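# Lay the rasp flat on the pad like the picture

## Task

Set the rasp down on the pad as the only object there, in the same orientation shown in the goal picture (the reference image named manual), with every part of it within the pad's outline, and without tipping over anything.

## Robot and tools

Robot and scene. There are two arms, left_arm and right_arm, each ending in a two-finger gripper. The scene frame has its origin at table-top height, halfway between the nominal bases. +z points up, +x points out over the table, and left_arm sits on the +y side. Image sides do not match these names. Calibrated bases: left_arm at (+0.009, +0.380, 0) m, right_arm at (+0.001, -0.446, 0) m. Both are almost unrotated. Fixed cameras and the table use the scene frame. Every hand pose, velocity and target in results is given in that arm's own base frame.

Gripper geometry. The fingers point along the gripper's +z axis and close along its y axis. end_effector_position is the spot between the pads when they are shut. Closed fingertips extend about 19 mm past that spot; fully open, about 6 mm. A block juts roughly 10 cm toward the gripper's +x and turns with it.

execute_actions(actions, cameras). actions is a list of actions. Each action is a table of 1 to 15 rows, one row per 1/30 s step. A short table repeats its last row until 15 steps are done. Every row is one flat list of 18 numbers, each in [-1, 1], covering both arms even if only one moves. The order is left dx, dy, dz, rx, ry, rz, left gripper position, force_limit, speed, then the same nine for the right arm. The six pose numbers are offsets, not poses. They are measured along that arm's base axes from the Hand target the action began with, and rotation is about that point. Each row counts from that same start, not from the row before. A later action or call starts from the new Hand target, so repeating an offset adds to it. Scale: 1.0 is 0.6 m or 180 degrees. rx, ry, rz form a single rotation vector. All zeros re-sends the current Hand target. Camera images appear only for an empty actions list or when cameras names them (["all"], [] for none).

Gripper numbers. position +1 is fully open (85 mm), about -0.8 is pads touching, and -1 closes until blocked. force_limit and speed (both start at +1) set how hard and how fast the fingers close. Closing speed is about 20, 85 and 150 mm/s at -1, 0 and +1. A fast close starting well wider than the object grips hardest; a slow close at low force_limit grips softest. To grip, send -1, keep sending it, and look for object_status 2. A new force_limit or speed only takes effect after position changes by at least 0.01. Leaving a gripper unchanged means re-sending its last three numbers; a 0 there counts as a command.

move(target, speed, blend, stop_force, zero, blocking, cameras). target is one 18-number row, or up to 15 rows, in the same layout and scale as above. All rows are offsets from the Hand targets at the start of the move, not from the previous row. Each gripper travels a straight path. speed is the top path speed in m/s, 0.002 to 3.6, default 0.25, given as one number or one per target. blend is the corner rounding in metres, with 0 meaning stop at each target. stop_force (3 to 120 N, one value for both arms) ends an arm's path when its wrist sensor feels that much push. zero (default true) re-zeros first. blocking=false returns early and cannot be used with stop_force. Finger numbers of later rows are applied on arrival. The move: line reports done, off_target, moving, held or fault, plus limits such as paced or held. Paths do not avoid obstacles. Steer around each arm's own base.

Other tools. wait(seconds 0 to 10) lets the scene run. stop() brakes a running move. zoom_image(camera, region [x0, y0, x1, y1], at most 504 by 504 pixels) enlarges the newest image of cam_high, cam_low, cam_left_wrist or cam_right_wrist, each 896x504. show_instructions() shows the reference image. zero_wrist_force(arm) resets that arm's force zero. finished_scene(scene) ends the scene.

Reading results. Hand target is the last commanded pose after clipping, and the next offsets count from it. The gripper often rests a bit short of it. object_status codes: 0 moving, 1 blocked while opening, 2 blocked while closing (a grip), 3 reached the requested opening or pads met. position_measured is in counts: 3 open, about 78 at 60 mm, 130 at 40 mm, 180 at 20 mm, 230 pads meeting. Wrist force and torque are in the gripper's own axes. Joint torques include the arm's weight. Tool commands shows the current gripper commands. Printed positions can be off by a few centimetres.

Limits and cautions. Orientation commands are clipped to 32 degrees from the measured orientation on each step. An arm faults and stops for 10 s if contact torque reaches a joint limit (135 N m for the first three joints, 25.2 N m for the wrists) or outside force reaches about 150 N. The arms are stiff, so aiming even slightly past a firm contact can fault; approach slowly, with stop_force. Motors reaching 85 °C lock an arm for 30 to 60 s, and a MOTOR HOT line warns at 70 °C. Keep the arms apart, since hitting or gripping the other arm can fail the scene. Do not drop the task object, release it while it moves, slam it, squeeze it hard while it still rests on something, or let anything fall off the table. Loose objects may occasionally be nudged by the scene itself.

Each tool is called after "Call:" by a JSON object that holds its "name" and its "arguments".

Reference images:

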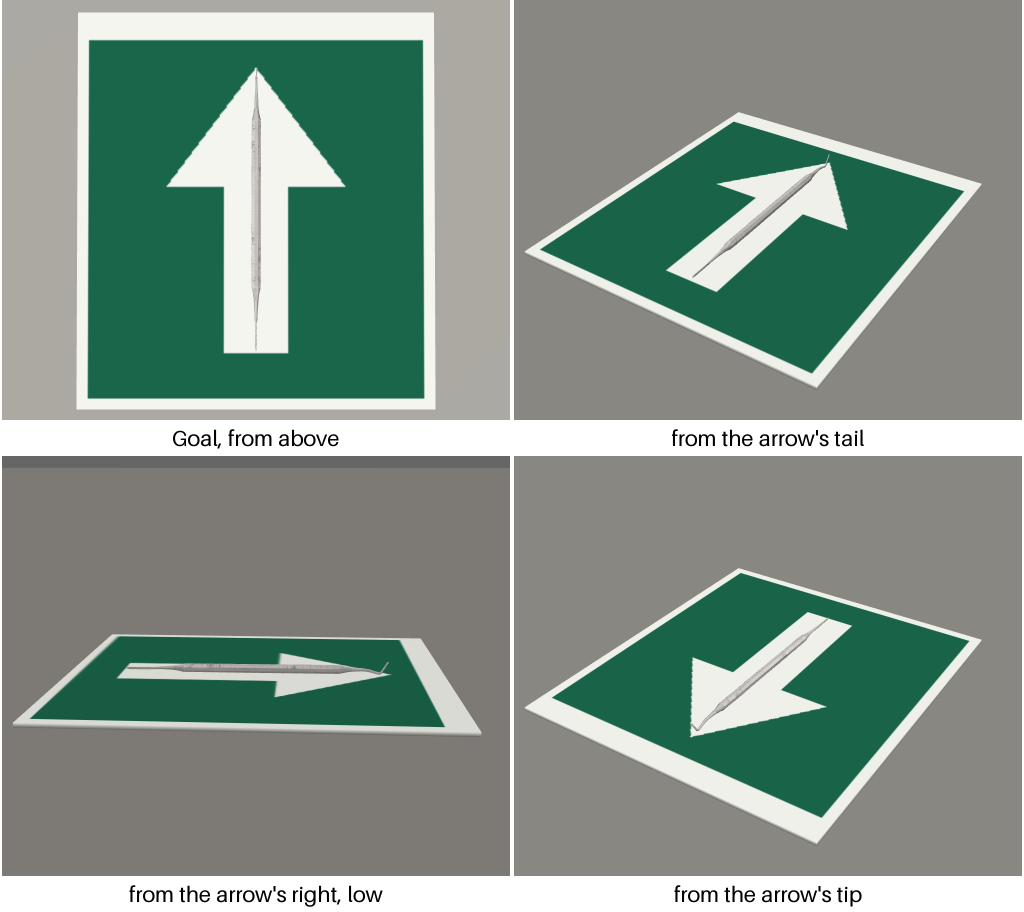

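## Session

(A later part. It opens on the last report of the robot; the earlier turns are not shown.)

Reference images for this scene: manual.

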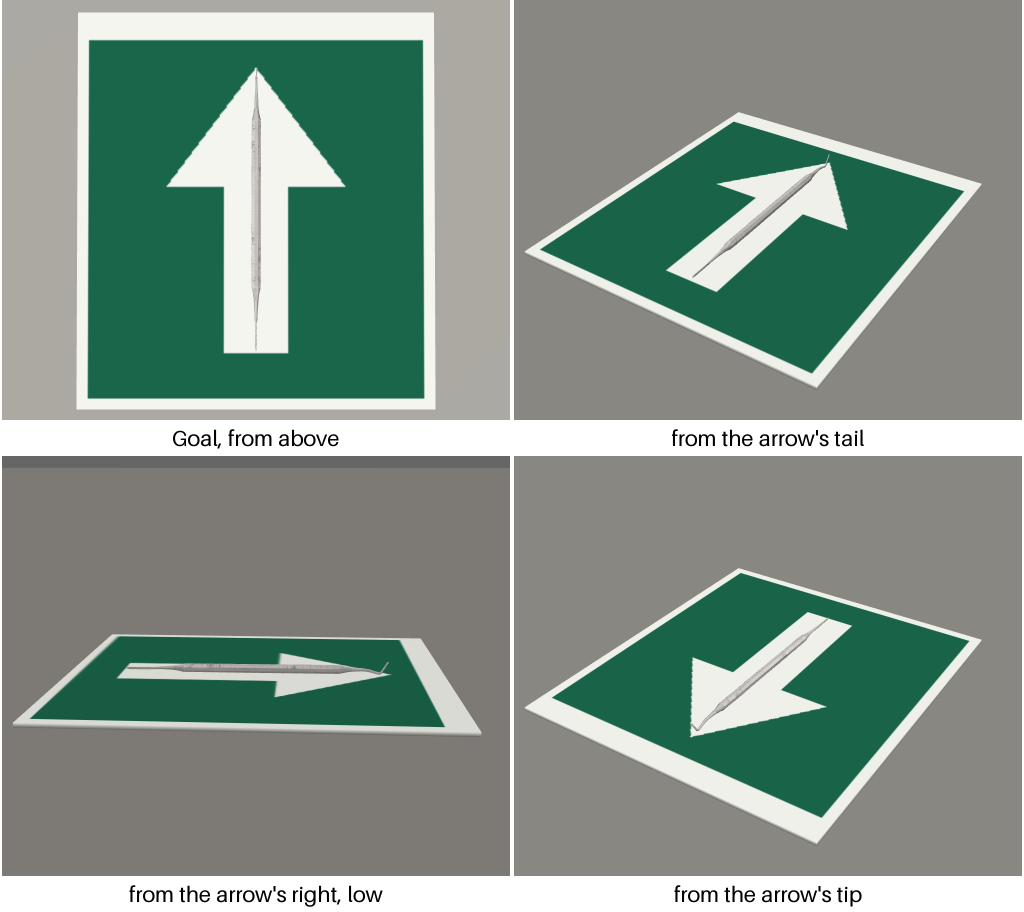

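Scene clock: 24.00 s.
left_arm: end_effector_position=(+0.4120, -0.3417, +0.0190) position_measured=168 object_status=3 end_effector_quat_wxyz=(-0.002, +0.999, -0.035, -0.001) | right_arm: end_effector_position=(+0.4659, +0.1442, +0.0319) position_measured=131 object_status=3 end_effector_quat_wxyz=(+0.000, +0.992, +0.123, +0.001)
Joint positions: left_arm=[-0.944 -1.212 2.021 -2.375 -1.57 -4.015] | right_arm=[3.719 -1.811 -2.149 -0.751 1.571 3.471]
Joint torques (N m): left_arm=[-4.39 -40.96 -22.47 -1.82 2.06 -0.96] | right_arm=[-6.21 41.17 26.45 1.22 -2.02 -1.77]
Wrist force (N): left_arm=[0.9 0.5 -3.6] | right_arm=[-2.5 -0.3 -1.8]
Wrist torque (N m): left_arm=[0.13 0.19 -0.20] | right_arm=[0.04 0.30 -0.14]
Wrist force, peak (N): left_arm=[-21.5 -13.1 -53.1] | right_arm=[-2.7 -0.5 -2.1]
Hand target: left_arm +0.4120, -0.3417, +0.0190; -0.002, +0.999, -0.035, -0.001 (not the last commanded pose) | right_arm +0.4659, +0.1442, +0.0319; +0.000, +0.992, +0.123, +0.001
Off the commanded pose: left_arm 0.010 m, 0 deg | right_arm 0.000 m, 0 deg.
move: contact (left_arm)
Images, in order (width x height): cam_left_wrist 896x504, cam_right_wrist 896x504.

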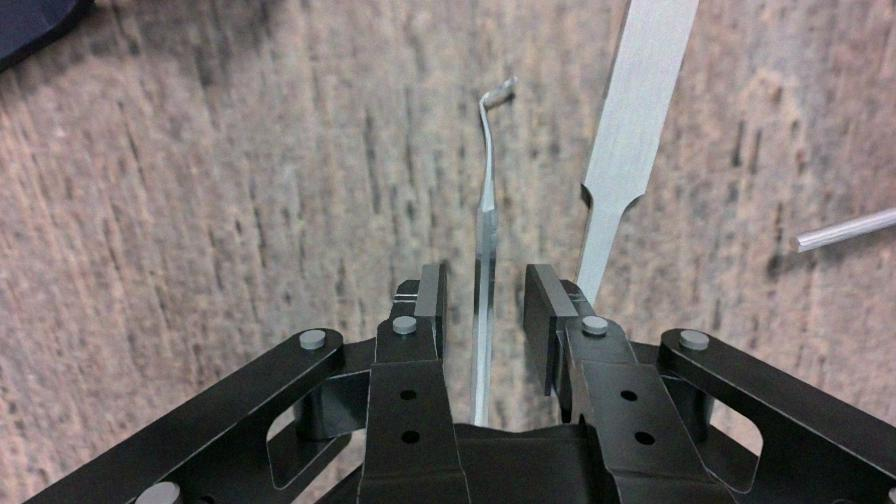

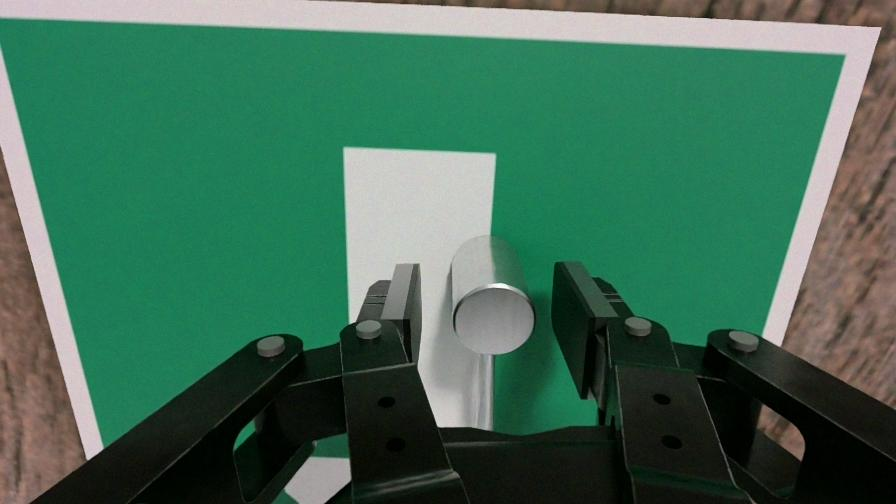

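Call:
{"name": "move", "arguments": {"target": [[0,0,0.0042,0,0,0,-0.31,-1,0, 0,0,0,0,0,0,-0.02,-1,0],[0,0,0.0042,0,0,0,-1,-1,-1, 0,0,0,0,0,0,-1,-1,-1],[0,0,0.2,0,0,0,-1,-1,-1, 0,0,0.1,0,0,0,-1,-1,-1]], "speed": [0.05,0.05,0.12], "cameras": ["all"]}}

Scene clock: 27.53 s.
left_arm: end_effector_position=(+0.4121, -0.3417, +0.1390) position_measured=217 object_status=2 end_effector_quat_wxyz=(-0.002, +0.999, -0.035, -0.001) | right_arm: end_effector_position=(+0.4660, +0.1442, +0.0920) position_measured=178 object_status=2 end_effector_quat_wxyz=(+0.000, +0.992, +0.123, +0.001)
Joint positions: left_arm=[-0.944 -1.396 1.886 -2.056 -1.57 -4.015] | right_arm=[3.719 -1.701 -2.083 -0.927 1.571 3.471]
Joint torques (N m): left_arm=[3.71 -28.15 -21.03 -2.64 1.61 -0.35] | right_arm=[-0.44 14.25 11.21 3.16 -2.08 -0.45]
Wrist force (N): left_arm=[-0.3 -0.1 -1.2] | right_arm=[-2.4 -0.2 -0.7]
Wrist torque (N m): left_arm=[0.20 0.22 -0.21] | right_arm=[0.06 0.33 -0.15]
Wrist force, peak (N): left_arm=[0.4 0.3 -4.0] | right_arm=[-3.0 -0.8 -2.2]
Hand target: left_arm +0.4120, -0.3417, +0.1390; -0.002, +0.999, -0.035, -0.001 | right_arm +0.4659, +0.1442, +0.0919; +0.000, +0.992, +0.123, +0.001
Off the commanded pose: left_arm 0.000 m, 0 deg | right_arm 0.000 m, 0 deg.
move: done

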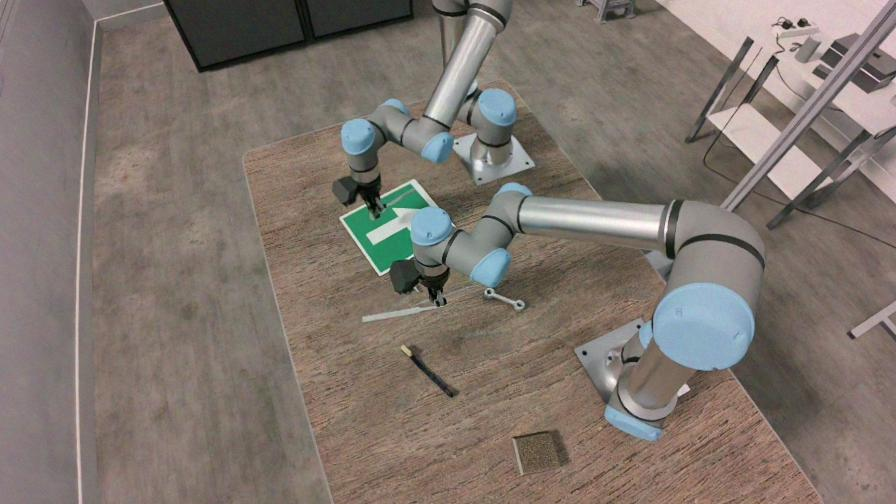

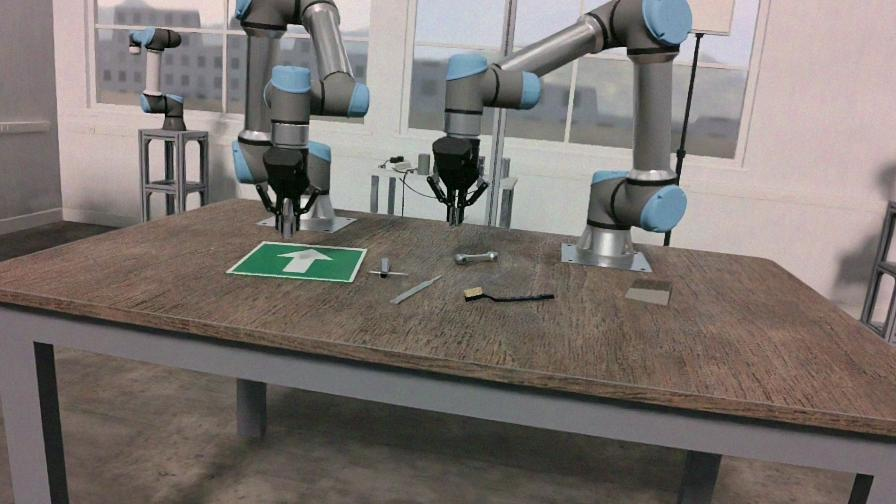

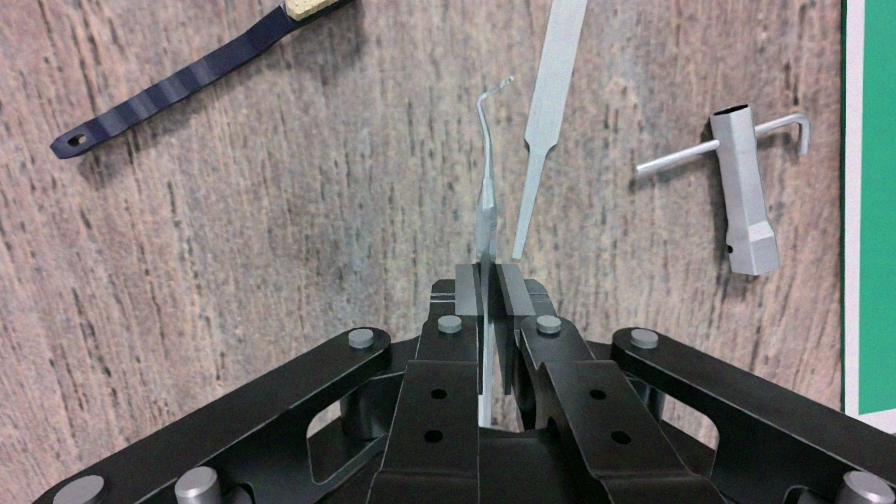

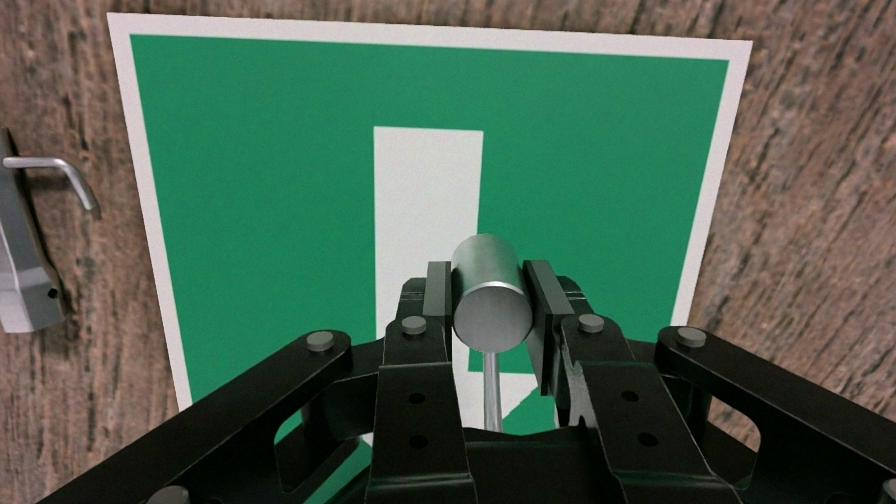

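Call:
{"name": "move", "arguments": {"target": [-0.0017,-0.2805,0.235,-0.4985,0.0383,0,-1,-1,-1, 0,-0.407,0,0,0,0,-1,-1,-1], "speed": 0.3, "cameras": ["all"]}}

Scene clock: 31.23 s.
left_arm: end_effector_position=(+0.4110, -0.5100, +0.2800) position_measured=217 object_status=2 end_effector_quat_wxyz=(+0.705, +0.708, -0.026, -0.030) | right_arm: end_effector_position=(+0.4659, -0.1000, +0.0919) position_measured=178 object_status=2 end_effector_quat_wxyz=(+0.000, +0.992, +0.123, +0.001)
Joint positions: left_arm=[-0.801 -0.925 1.881 -4.092 -2.42 -4.714] | right_arm=[3.213 -1.676 -2.113 -0.923 1.571 2.966]
Joint torques (N m): left_arm=[9.06 -39.47 -17.81 -2.8 -2.53 -0.98] | right_arm=[1.71 38.15 11.8 2.16 1.5 1.22]
Wrist force (N): left_arm=[-0.9 3.0 -1.1] | right_arm=[-2.2 -0.4 -0.5]
Wrist torque (N m): left_arm=[0.87 0.50 -0.49] | right_arm=[0.03 0.30 -0.15]
Wrist force, peak (N): left_arm=[-1.3 3.7 -1.3] | right_arm=[-2.8 0.7 -0.6]
Hand target: left_arm +0.4110, -0.5100, +0.2800; +0.705, +0.708, -0.026, -0.030 | right_arm +0.4659, -0.1000, +0.0919; +0.000, +0.992, +0.123, +0.001
Off the commanded pose: left_arm 0.000 m, 0 deg | right_arm 0.000 m, 0 deg.
move: done

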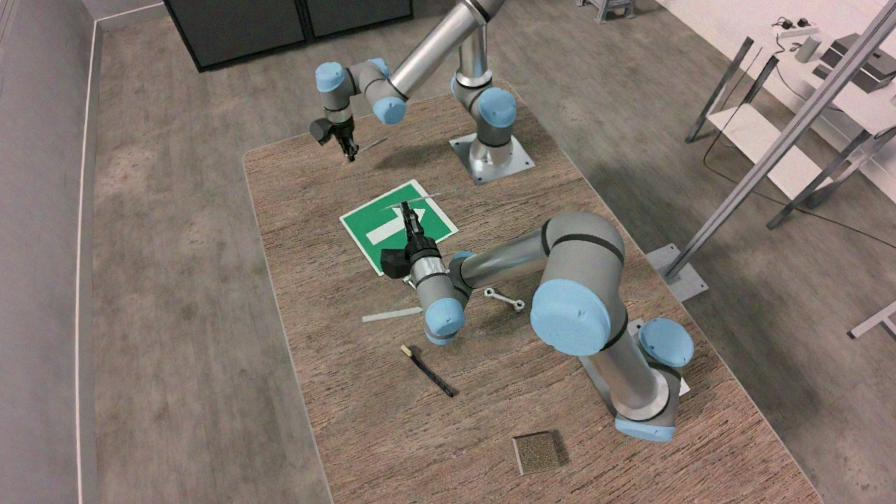

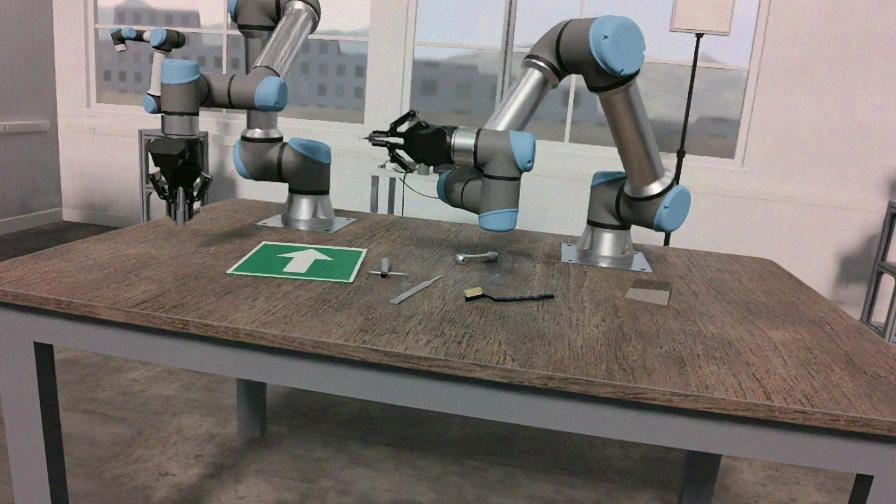

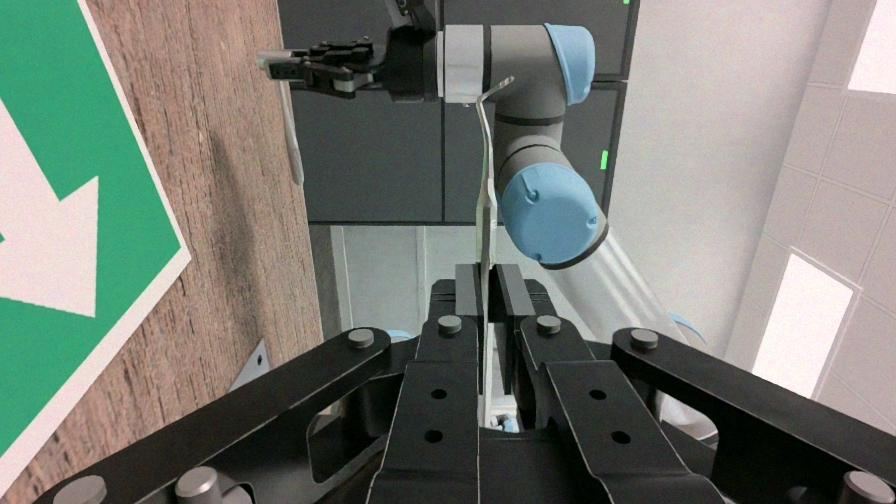

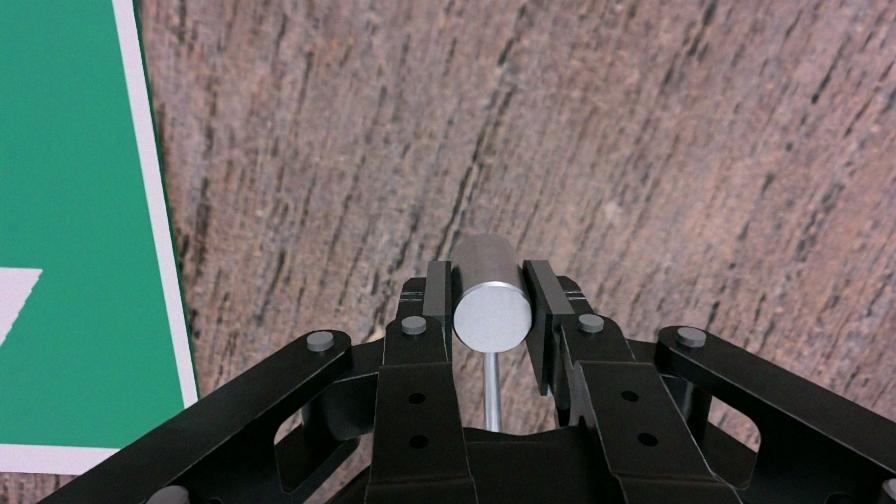

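Call:
{"name": "move", "arguments": {"target": [0,0,0,0,0,0,-1,-1,-1, 0,0,-0.09,0,0,0,-1,-1,-1], "speed": 0.15}}

Call:
{"name": "move", "arguments": {"target": [0,0,0,0,0,0,-1,-1,-1, 0,0,-0.03,0,0,0,-1,-1,-1], "speed": 0.008, "stop_force": 3, "cameras": ["cam_low","cam_right_wrist"]}}

Scene clock: 33.03 s.
left_arm: end_effector_position=(+0.4110, -0.5100, +0.2800) position_measured=217 object_status=2 end_effector_quat_wxyz=(+0.705, +0.708, -0.026, -0.030) | right_arm: end_effector_position=(+0.4658, -0.1000, +0.0379) position_measured=178 object_status=2 end_effector_quat_wxyz=(+0.000, +0.992, +0.123, +0.000)
Joint positions: left_arm=[-0.801 -0.925 1.881 -4.092 -2.42 -4.714] | right_arm=[3.214 -1.776 -2.174 -0.761 1.571 2.966]
Joint torques (N m): left_arm=[8.64 -35.54 -20.08 -1.73 -2.48 -0.27] | right_arm=[-4.34 35.07 26.48 3.39 -2.08 0.36]
Wrist force (N): left_arm=[-1.1 3.2 -1.2] | right_arm=[-2.4 -0.1 -0.4]
Wrist torque (N m): left_arm=[0.91 0.55 -0.47] | right_arm=[0.08 0.34 -0.16]
Wrist force, peak (N): left_arm=[-1.3 3.4 -1.3] | right_arm=[-2.3 -0.5 -2.5]
Hand target: left_arm +0.4110, -0.5100, +0.2800; +0.705, +0.708, -0.026, -0.030 | right_arm +0.4659, -0.1000, +0.0379; +0.000, +0.992, +0.123, +0.001
Off the commanded pose: left_arm 0.000 m, 0 deg | right_arm 0.000 m, 0 deg.
move: done

Scene clock: 35.23 s.
left_arm: end_effector_position=(+0.4110, -0.5100, +0.2800) position_measured=217 object_status=2 end_effector_quat_wxyz=(+0.705, +0.708, -0.026, -0.030) | right_arm: end_effector_position=(+0.4659, -0.1000, +0.0293) position_measured=178 object_status=2 end_effector_quat_wxyz=(+0.000, +0.992, +0.123, +0.001)
Joint positions: left_arm=[-0.801 -0.925 1.881 -4.092 -2.42 -4.714] | right_arm=[3.213 -1.795 -2.182 -0.735 1.571 2.966]
Joint torques (N m): left_arm=[8.46 -35.72 -19.74 -1.38 -2.6 1.09] | right_arm=[-5.63 40.43 25.92 2.34 -2.02 -1.1]
Wrist force (N): left_arm=[-1.4 3.1 -0.8] | right_arm=[-2.4 -0.2 -1.6]
Wrist torque (N m): left_arm=[0.89 0.59 -0.48] | right_arm=[0.00 0.35 -0.15]
Wrist force, peak (N): left_arm=[-1.4 3.7 -1.0] | right_arm=[-5.5 -1.9 -17.7]
Hand target: left_arm +0.4110, -0.5100, +0.2800; +0.705, +0.708, -0.026, -0.030 | right_arm +0.4659, -0.1000, +0.0293; +0.000, +0.992, +0.123, +0.001 (not the last commanded pose)
Off the commanded pose: left_arm 0.000 m, 0 deg | right_arm 0.009 m, 0 deg.
move: contact (right_arm)
Images, in order (width x height): cam_low 896x504, cam_right_wrist 896x504.

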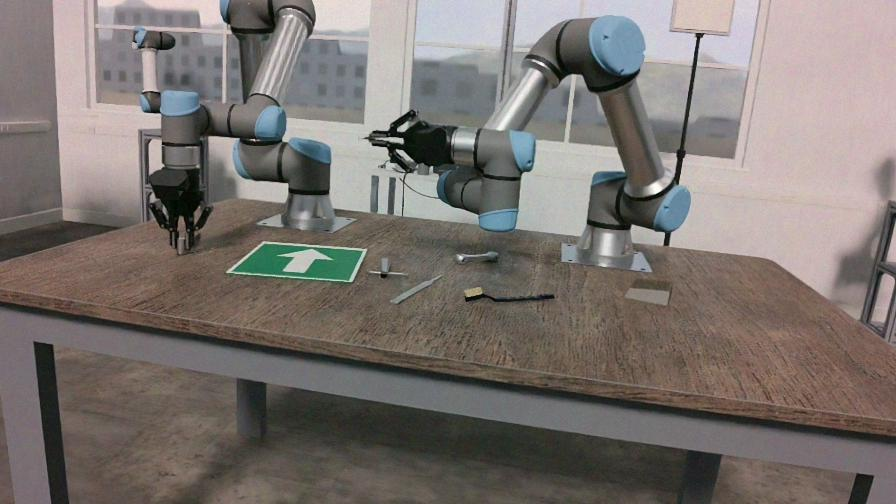

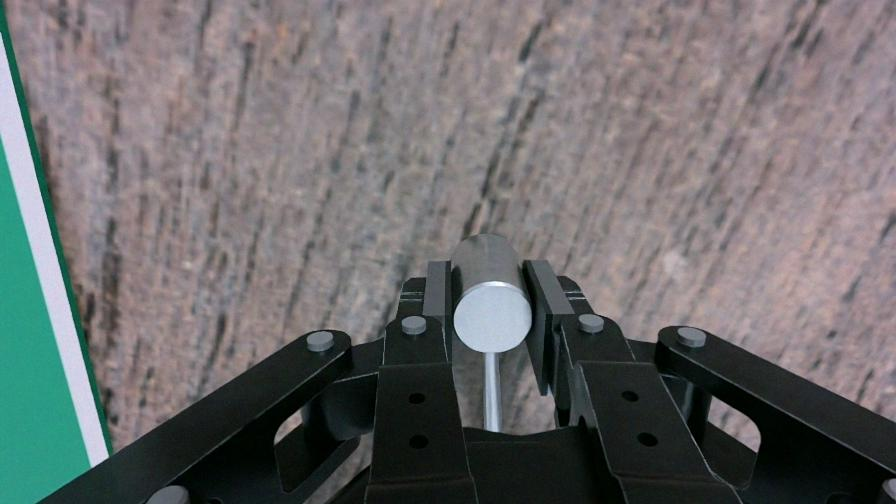

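Call:
{"name": "move", "arguments": {"target": [[0,0,0,0,0,0,-1,-1,-1, 0,0,0,0,0,0,0.0,-1,-0.6],[0,0,0,0,0,0,-1,-1,-1, 0,0,0.12,0,0,0,0.0,-1,-0.6]], "speed": [0.1,0.15], "cameras": ["all"]}}

Call:
{"name": "zoom_image", "arguments": {"camera": "cam_left_wrist", "region": [440, 60, 560, 290]}}

Call:
{"name": "zoom_image", "arguments": {"camera": "cam_low", "region": [320, 90, 470, 190]}}

Scene clock: 37.87 s.
left_arm: end_effector_position=(+0.4110, -0.5100, +0.2800) position_measured=217 object_status=2 end_effector_quat_wxyz=(+0.705, +0.708, -0.026, -0.030) | right_arm: end_effector_position=(+0.4660, -0.1000, +0.1013) position_measured=129 object_status=3 end_effector_quat_wxyz=(+0.000, +0.992, +0.123, +0.001)
Joint positions: left_arm=[-0.801 -0.925 1.881 -4.092 -2.42 -4.714] | right_arm=[3.213 -1.661 -2.1 -0.95 1.571 2.966]
Joint torques (N m): left_arm=[8.21 -35.64 -17.61 -1.37 -2.49 1.03] | right_arm=[4.08 17.87 13.88 1.95 -1.59 1.71]
Wrist force (N): left_arm=[-1.3 3.2 -1.1] | right_arm=[-2.4 -0.2 -2.1]
Wrist torque (N m): left_arm=[0.91 0.57 -0.47] | right_arm=[0.06 0.28 -0.15]
Wrist force, peak (N): left_arm=[-1.4 3.3 -1.3] | right_arm=[-2.5 -0.4 -3.7]
Hand target: left_arm +0.4110, -0.5100, +0.2800; +0.705, +0.708, -0.026, -0.030 | right_arm +0.4659, -0.1000, +0.1013; +0.000, +0.992, +0.123, +0.001
Off the commanded pose: left_arm 0.000 m, 0 deg | right_arm 0.000 m, 0 deg.
move: done

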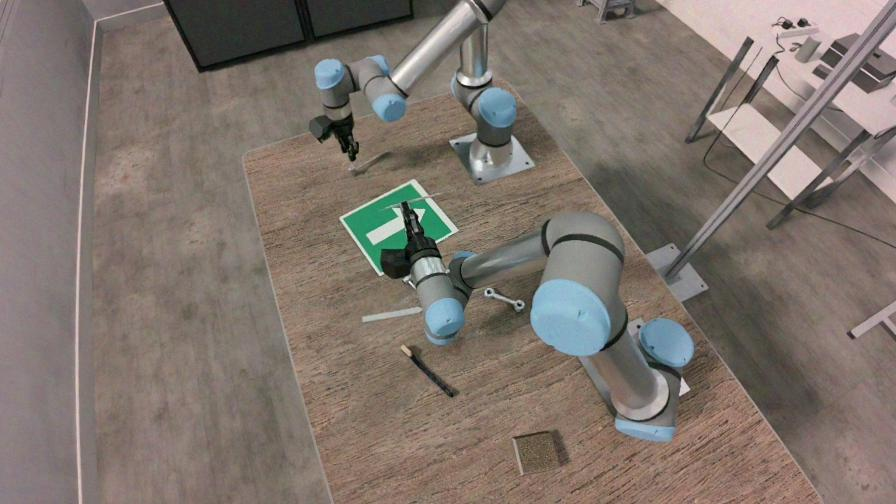

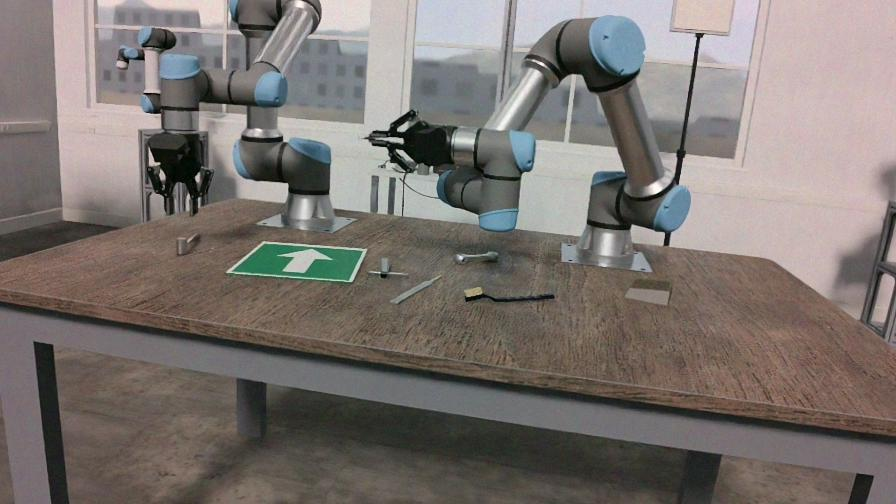

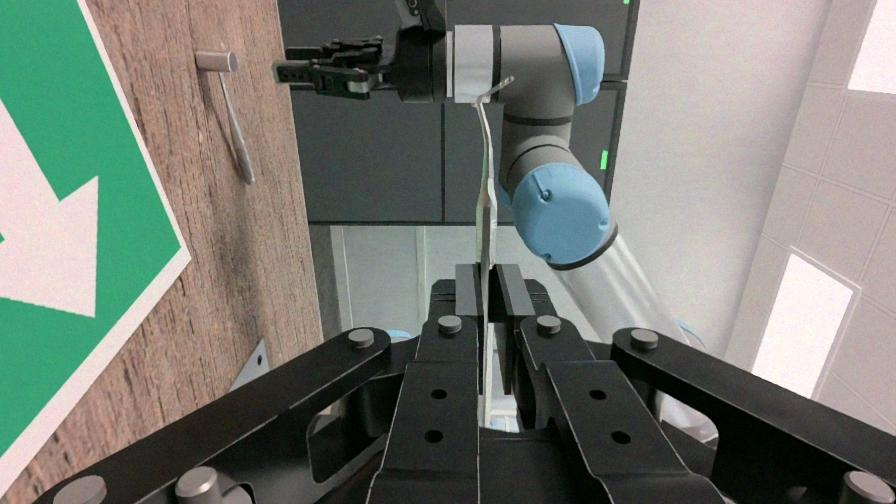

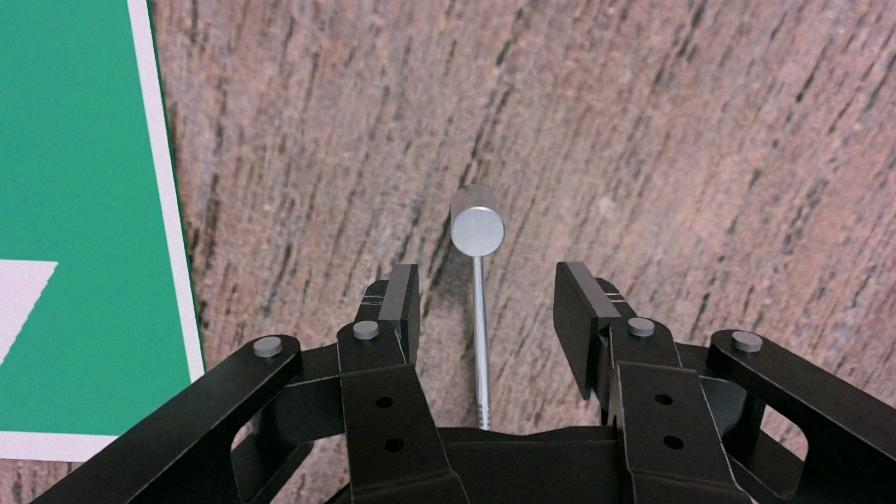

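Scaled by 2.191 from the camera's 896x504 image, which has a finer 1280x720 frame.

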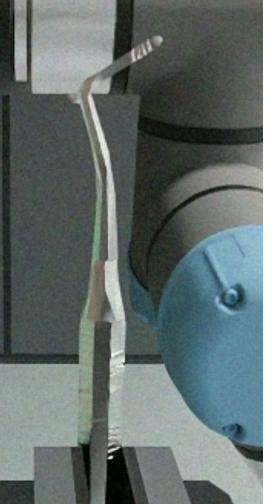

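Scaled by 3.360 from the camera's 896x504 image, which has a finer 1280x720 frame.

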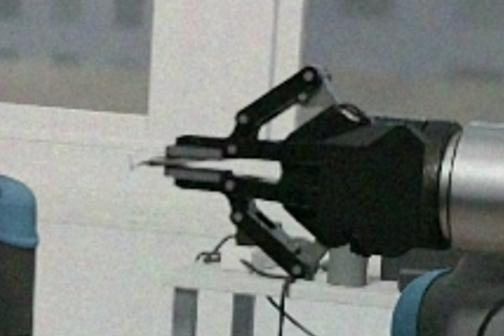

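Call:
{"name": "move", "arguments": {"target": [[0,0,0,0,0,0,-1,-1,-1, -0.083,0.25,0.45,0,0,0.4,0.0,-1,-0.6],[0,0,0,0,0,0,-1,-1,-1, -0.194,0.6672,0.4645,0,0,0.8967,0.0,-1,-0.6]], "speed": 0.6, "blend": [0.06,0], "cameras": ["all"]}}

Scene clock: 41.77 s.
left_arm: end_effector_position=(+0.4110, -0.5100, +0.2800) position_measured=217 object_status=2 end_effector_quat_wxyz=(+0.705, +0.708, -0.026, -0.030) | right_arm: end_effector_position=(+0.3495, +0.3004, +0.3800) position_measured=129 object_status=3 end_effector_quat_wxyz=(-0.001, +0.039, +0.999, +0.000)
Joint positions: left_arm=[-0.801 -0.925 1.881 -4.092 -2.42 -4.714] | right_arm=[4.144 -1.46 -1.548 -1.705 1.572 1.08]
Joint torques (N m): left_arm=[7.93 -35.39 -14.76 -1.42 -2.44 1.07] | right_arm=[-3.45 32.32 14.64 1.25 2.31 -0.98]
Wrist force (N): left_arm=[-1.1 3.1 -1.2] | right_arm=[-2.6 -0.3 -1.9]
Wrist torque (N m): left_arm=[0.90 0.53 -0.47] | right_arm=[0.03 0.31 -0.15]
Wrist force, peak (N): left_arm=[-1.2 3.5 -1.4] | right_arm=[-3.0 -0.4 -4.0]
Hand target: left_arm +0.4110, -0.5100, +0.2800; +0.705, +0.708, -0.026, -0.030 | right_arm +0.3495, +0.3003, +0.3800; -0.001, +0.038, +0.999, +0.000
Off the commanded pose: left_arm 0.000 m, 0 deg | right_arm 0.000 m, 0 deg.
move: done

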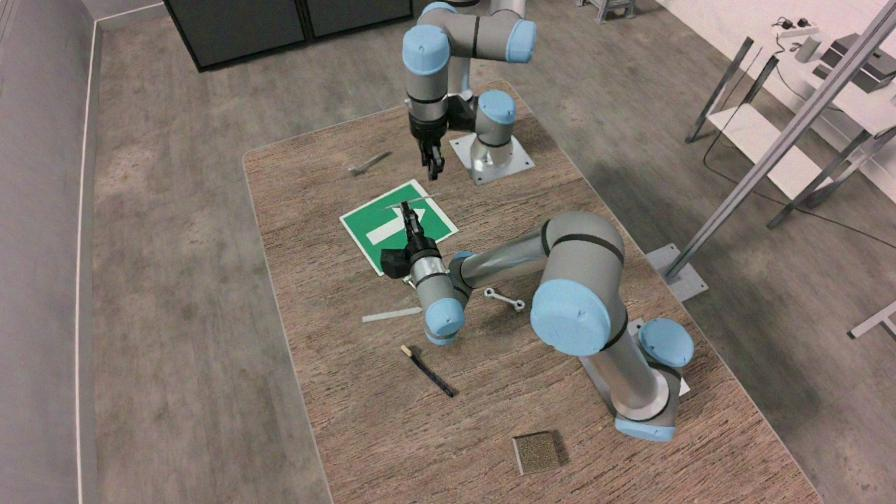

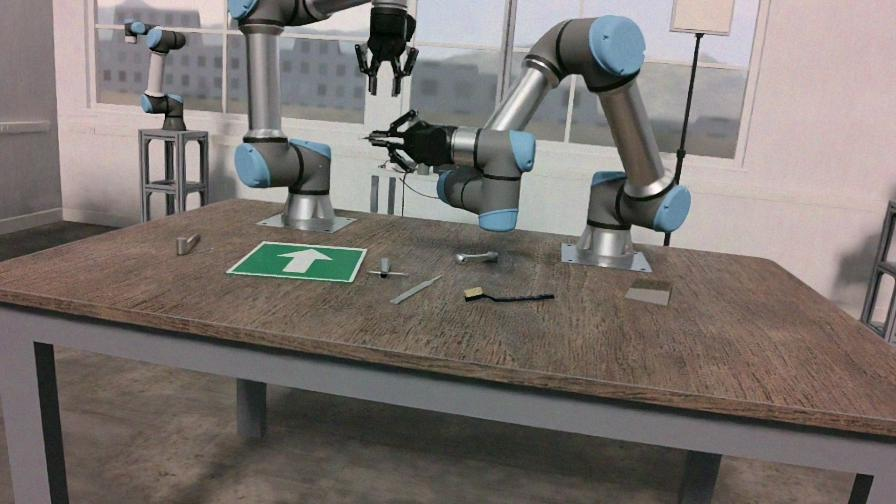

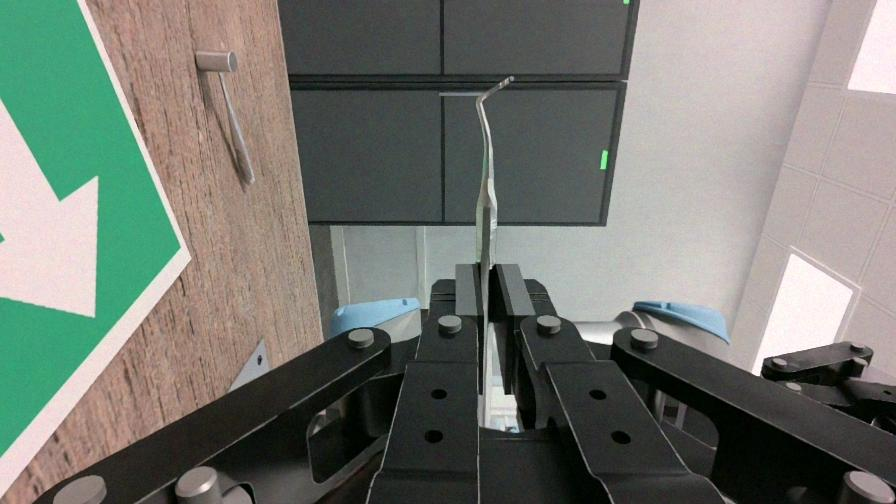

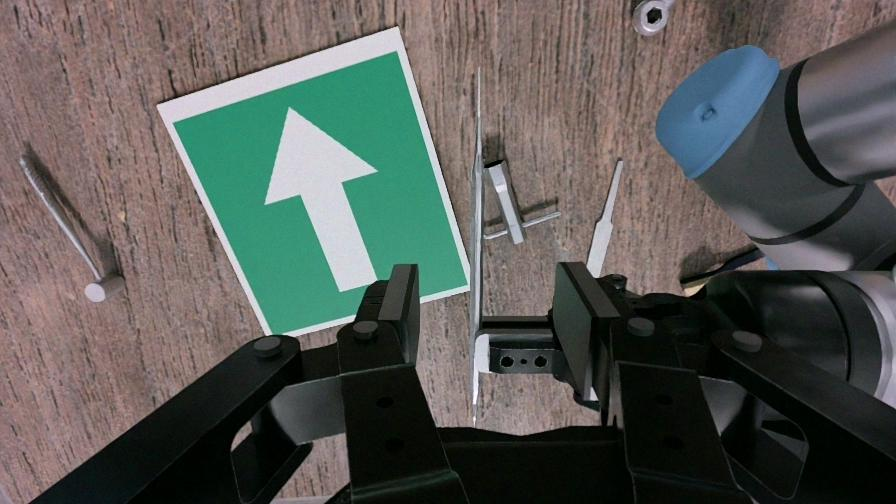

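Call:
{"name": "move", "arguments": {"target": [0,0,0,0,0,0,-1,-1,-1, 0,0.0032,-0.1417,0,0,0,-0.41,-1,-0.6], "speed": 0.12, "cameras": ["all"]}}

Call:
{"name": "zoom_image", "arguments": {"camera": "cam_right_wrist", "region": [380, 60, 600, 440]}}

Call:
{"name": "zoom_image", "arguments": {"camera": "cam_low", "region": [320, 70, 470, 190]}}

Scene clock: 43.67 s.
left_arm: end_effector_position=(+0.4110, -0.5100, +0.2800) position_measured=217 object_status=2 end_effector_quat_wxyz=(+0.705, +0.708, -0.026, -0.030) | right_arm: end_effector_position=(+0.3495, +0.3023, +0.2949) position_measured=181 object_status=3 end_effector_quat_wxyz=(-0.001, +0.038, +0.999, +0.000)
Joint positions: left_arm=[-0.801 -0.925 1.881 -4.092 -2.42 -4.714] | right_arm=[4.147 -1.458 -1.767 -1.488 1.572 1.082]
Joint torques (N m): left_arm=[8.63 -35.31 -14.49 -1.44 -2.33 1.11] | right_arm=[2.39 26.94 23.37 2.95 -0.73 1.21]
Wrist force (N): left_arm=[-1.3 3.2 -1.6] | right_arm=[-2.4 -0.4 -2.1]
Wrist torque (N m): left_arm=[0.91 0.56 -0.48] | right_arm=[0.02 0.29 -0.14]
Wrist force, peak (N): left_arm=[-1.5 3.4 -1.4] | right_arm=[-2.6 -0.5 -3.8]
Hand target: left_arm +0.4110, -0.5100, +0.2800; +0.705, +0.708, -0.026, -0.030 | right_arm +0.3495, +0.3022, +0.2950; -0.001, +0.038, +0.999, +0.000
Off the commanded pose: left_arm 0.000 m, 0 deg | right_arm 0.000 m, 0 deg.
move: done

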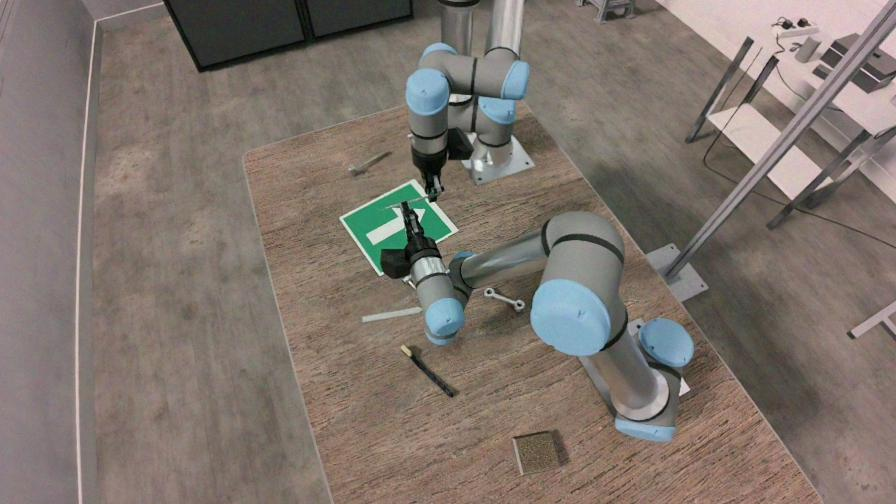

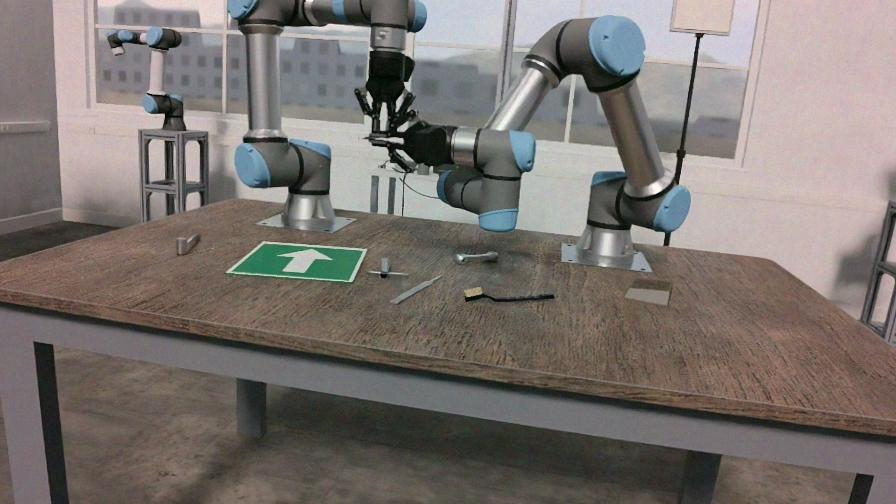

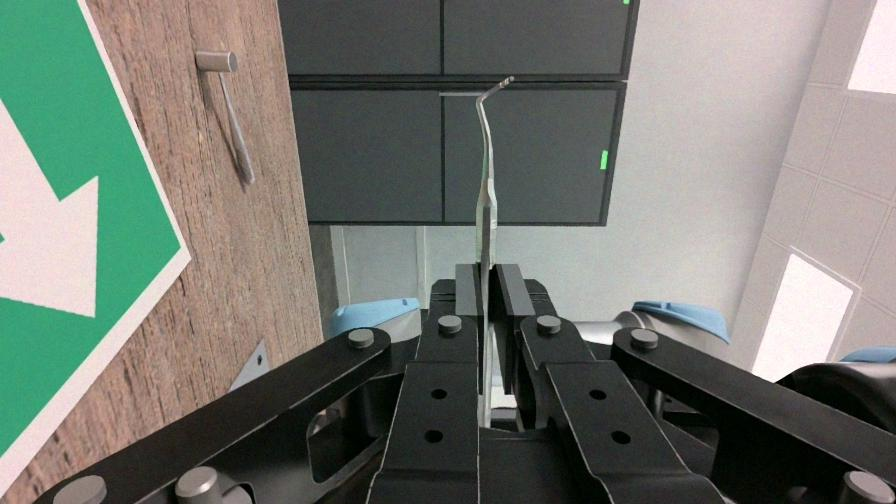

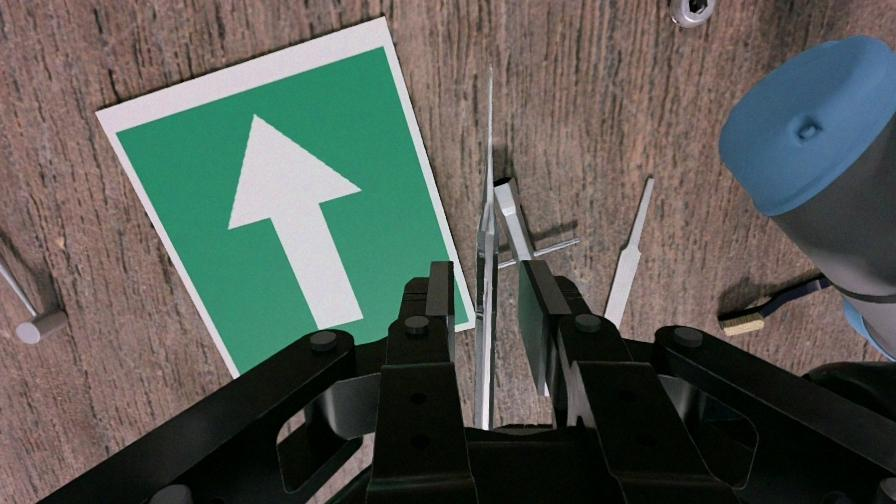

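Scaled by 1.326 from the camera's 896x504 image, which has a finer 1280x720 frame.

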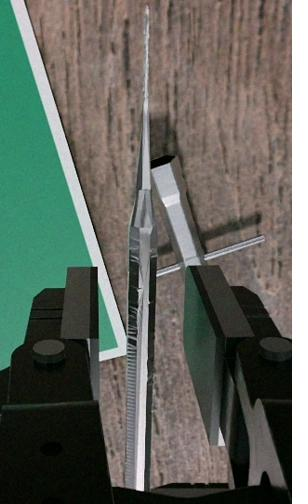

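Scaled by 3.360 from the camera's 896x504 image, which has a finer 1280x720 frame.

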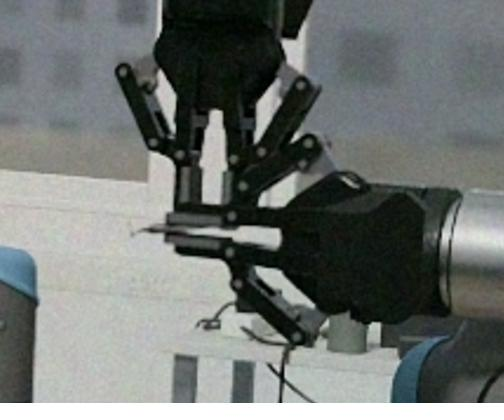

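Call:
{"name": "move", "arguments": {"target": [0,0,0,0,0,0,-1,-1,-1, 0,0,0,0,0,0,-1,-1,-1], "cameras": ["cam_left_wrist","cam_right_wrist"]}}

Scene clock: 44.67 s.
left_arm: end_effector_position=(+0.4110, -0.5100, +0.2800) position_measured=217 object_status=2 end_effector_quat_wxyz=(+0.705, +0.708, -0.026, -0.030) | right_arm: end_effector_position=(+0.3495, +0.3022, +0.2950) position_measured=215 object_status=0 end_effector_quat_wxyz=(-0.001, +0.039, +0.999, +0.000)
Joint positions: left_arm=[-0.801 -0.925 1.881 -4.092 -2.42 -4.714] | right_arm=[4.147 -1.458 -1.767 -1.488 1.572 1.082]
Joint torques (N m): left_arm=[8.1 -35.16 -13.69 -1.48 -2.4 1.08] | right_arm=[-4.71 32.17 15.01 3.77 -2.11 -1.1]
Wrist force (N): left_arm=[-1.4 3.4 -2.1] | right_arm=[-2.6 -1.2 -2.0]
Wrist torque (N m): left_arm=[0.94 0.57 -0.47] | right_arm=[0.02 0.29 -0.10]
Wrist force, peak (N): left_arm=[-1.4 3.4 -2.1] | right_arm=[-2.8 -0.4 -2.1]
Hand target: left_arm +0.4110, -0.5100, +0.2800; +0.705, +0.708, -0.026, -0.030 | right_arm +0.3495, +0.3022, +0.2950; -0.001, +0.038, +0.999, +0.000
Off the commanded pose: left_arm 0.000 m, 0 deg | right_arm 0.000 m, 0 deg.
move: done
Images, in order (width x height): cam_left_wrist 896x504, cam_right_wrist 896x504.

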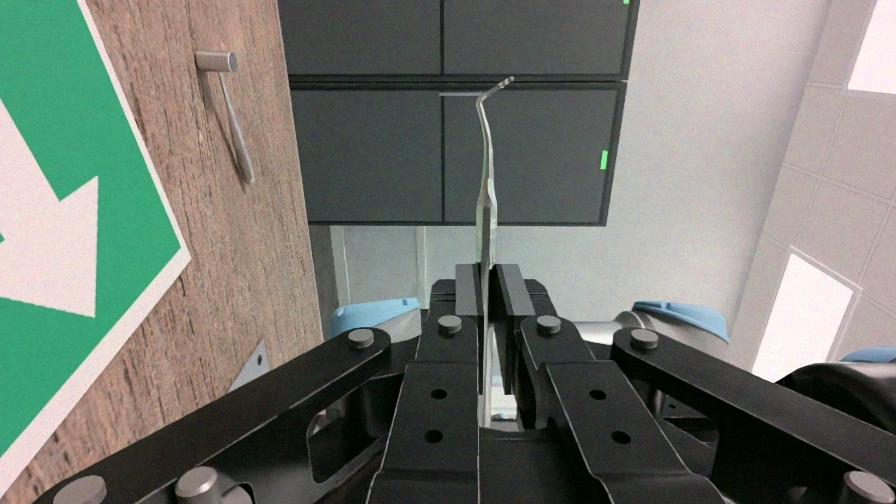

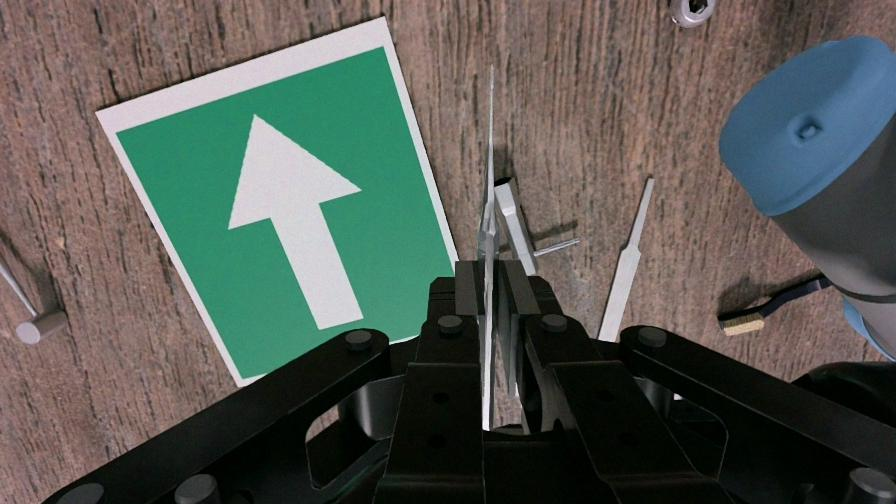

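Call:
{"name": "wait", "arguments": {"seconds": 0.4}}

Scene clock: 45.13 s.
left_arm: end_effector_position=(+0.4110, -0.5100, +0.2800) position_measured=217 object_status=2 end_effector_quat_wxyz=(+0.705, +0.708, -0.026, -0.030) | right_arm: end_effector_position=(+0.3495, +0.3022, +0.2950) position_measured=215 object_status=2 end_effector_quat_wxyz=(-0.001, +0.038, +0.999, +0.000)
Joint positions: left_arm=[-0.801 -0.925 1.881 -4.092 -2.42 -4.714] | right_arm=[4.147 -1.458 -1.767 -1.488 1.572 1.082]
Joint torques (N m): left_arm=[8.62 -35.77 -12.78 -1.46 -2.41 1.02] | right_arm=[-4.84 32.25 15.8 3.71 -2.04 -1.69]
Wrist force (N): left_arm=[-1.2 3.0 -1.7] | right_arm=[-2.3 -1.2 -2.1]
Wrist torque (N m): left_arm=[0.89 0.54 -0.48] | right_arm=[0.03 0.25 -0.10]
Wrist force, peak (N): left_arm=[-1.5 3.3 -1.9] | right_arm=[-2.7 -1.0 -2.2]
Hand target: left_arm +0.4110, -0.5100, +0.2800; +0.705, +0.708, -0.026, -0.030 | right_arm +0.3495, +0.3022, +0.2950; -0.001, +0.038, +0.999, +0.000
Tool commands: left_gripper/position=-1.0 left_gripper/force_limit=-1.0 left_gripper/speed=-1.0 right_gripper/position=-1.0 right_gripper/force_limit=-1.0 right_gripper/speed=-1.0
Off the commanded pose: left_arm 0.000 m, 0 deg | right_arm 0.000 m, 0 deg.
wait: 0.40 s; at rest by 0.10 s


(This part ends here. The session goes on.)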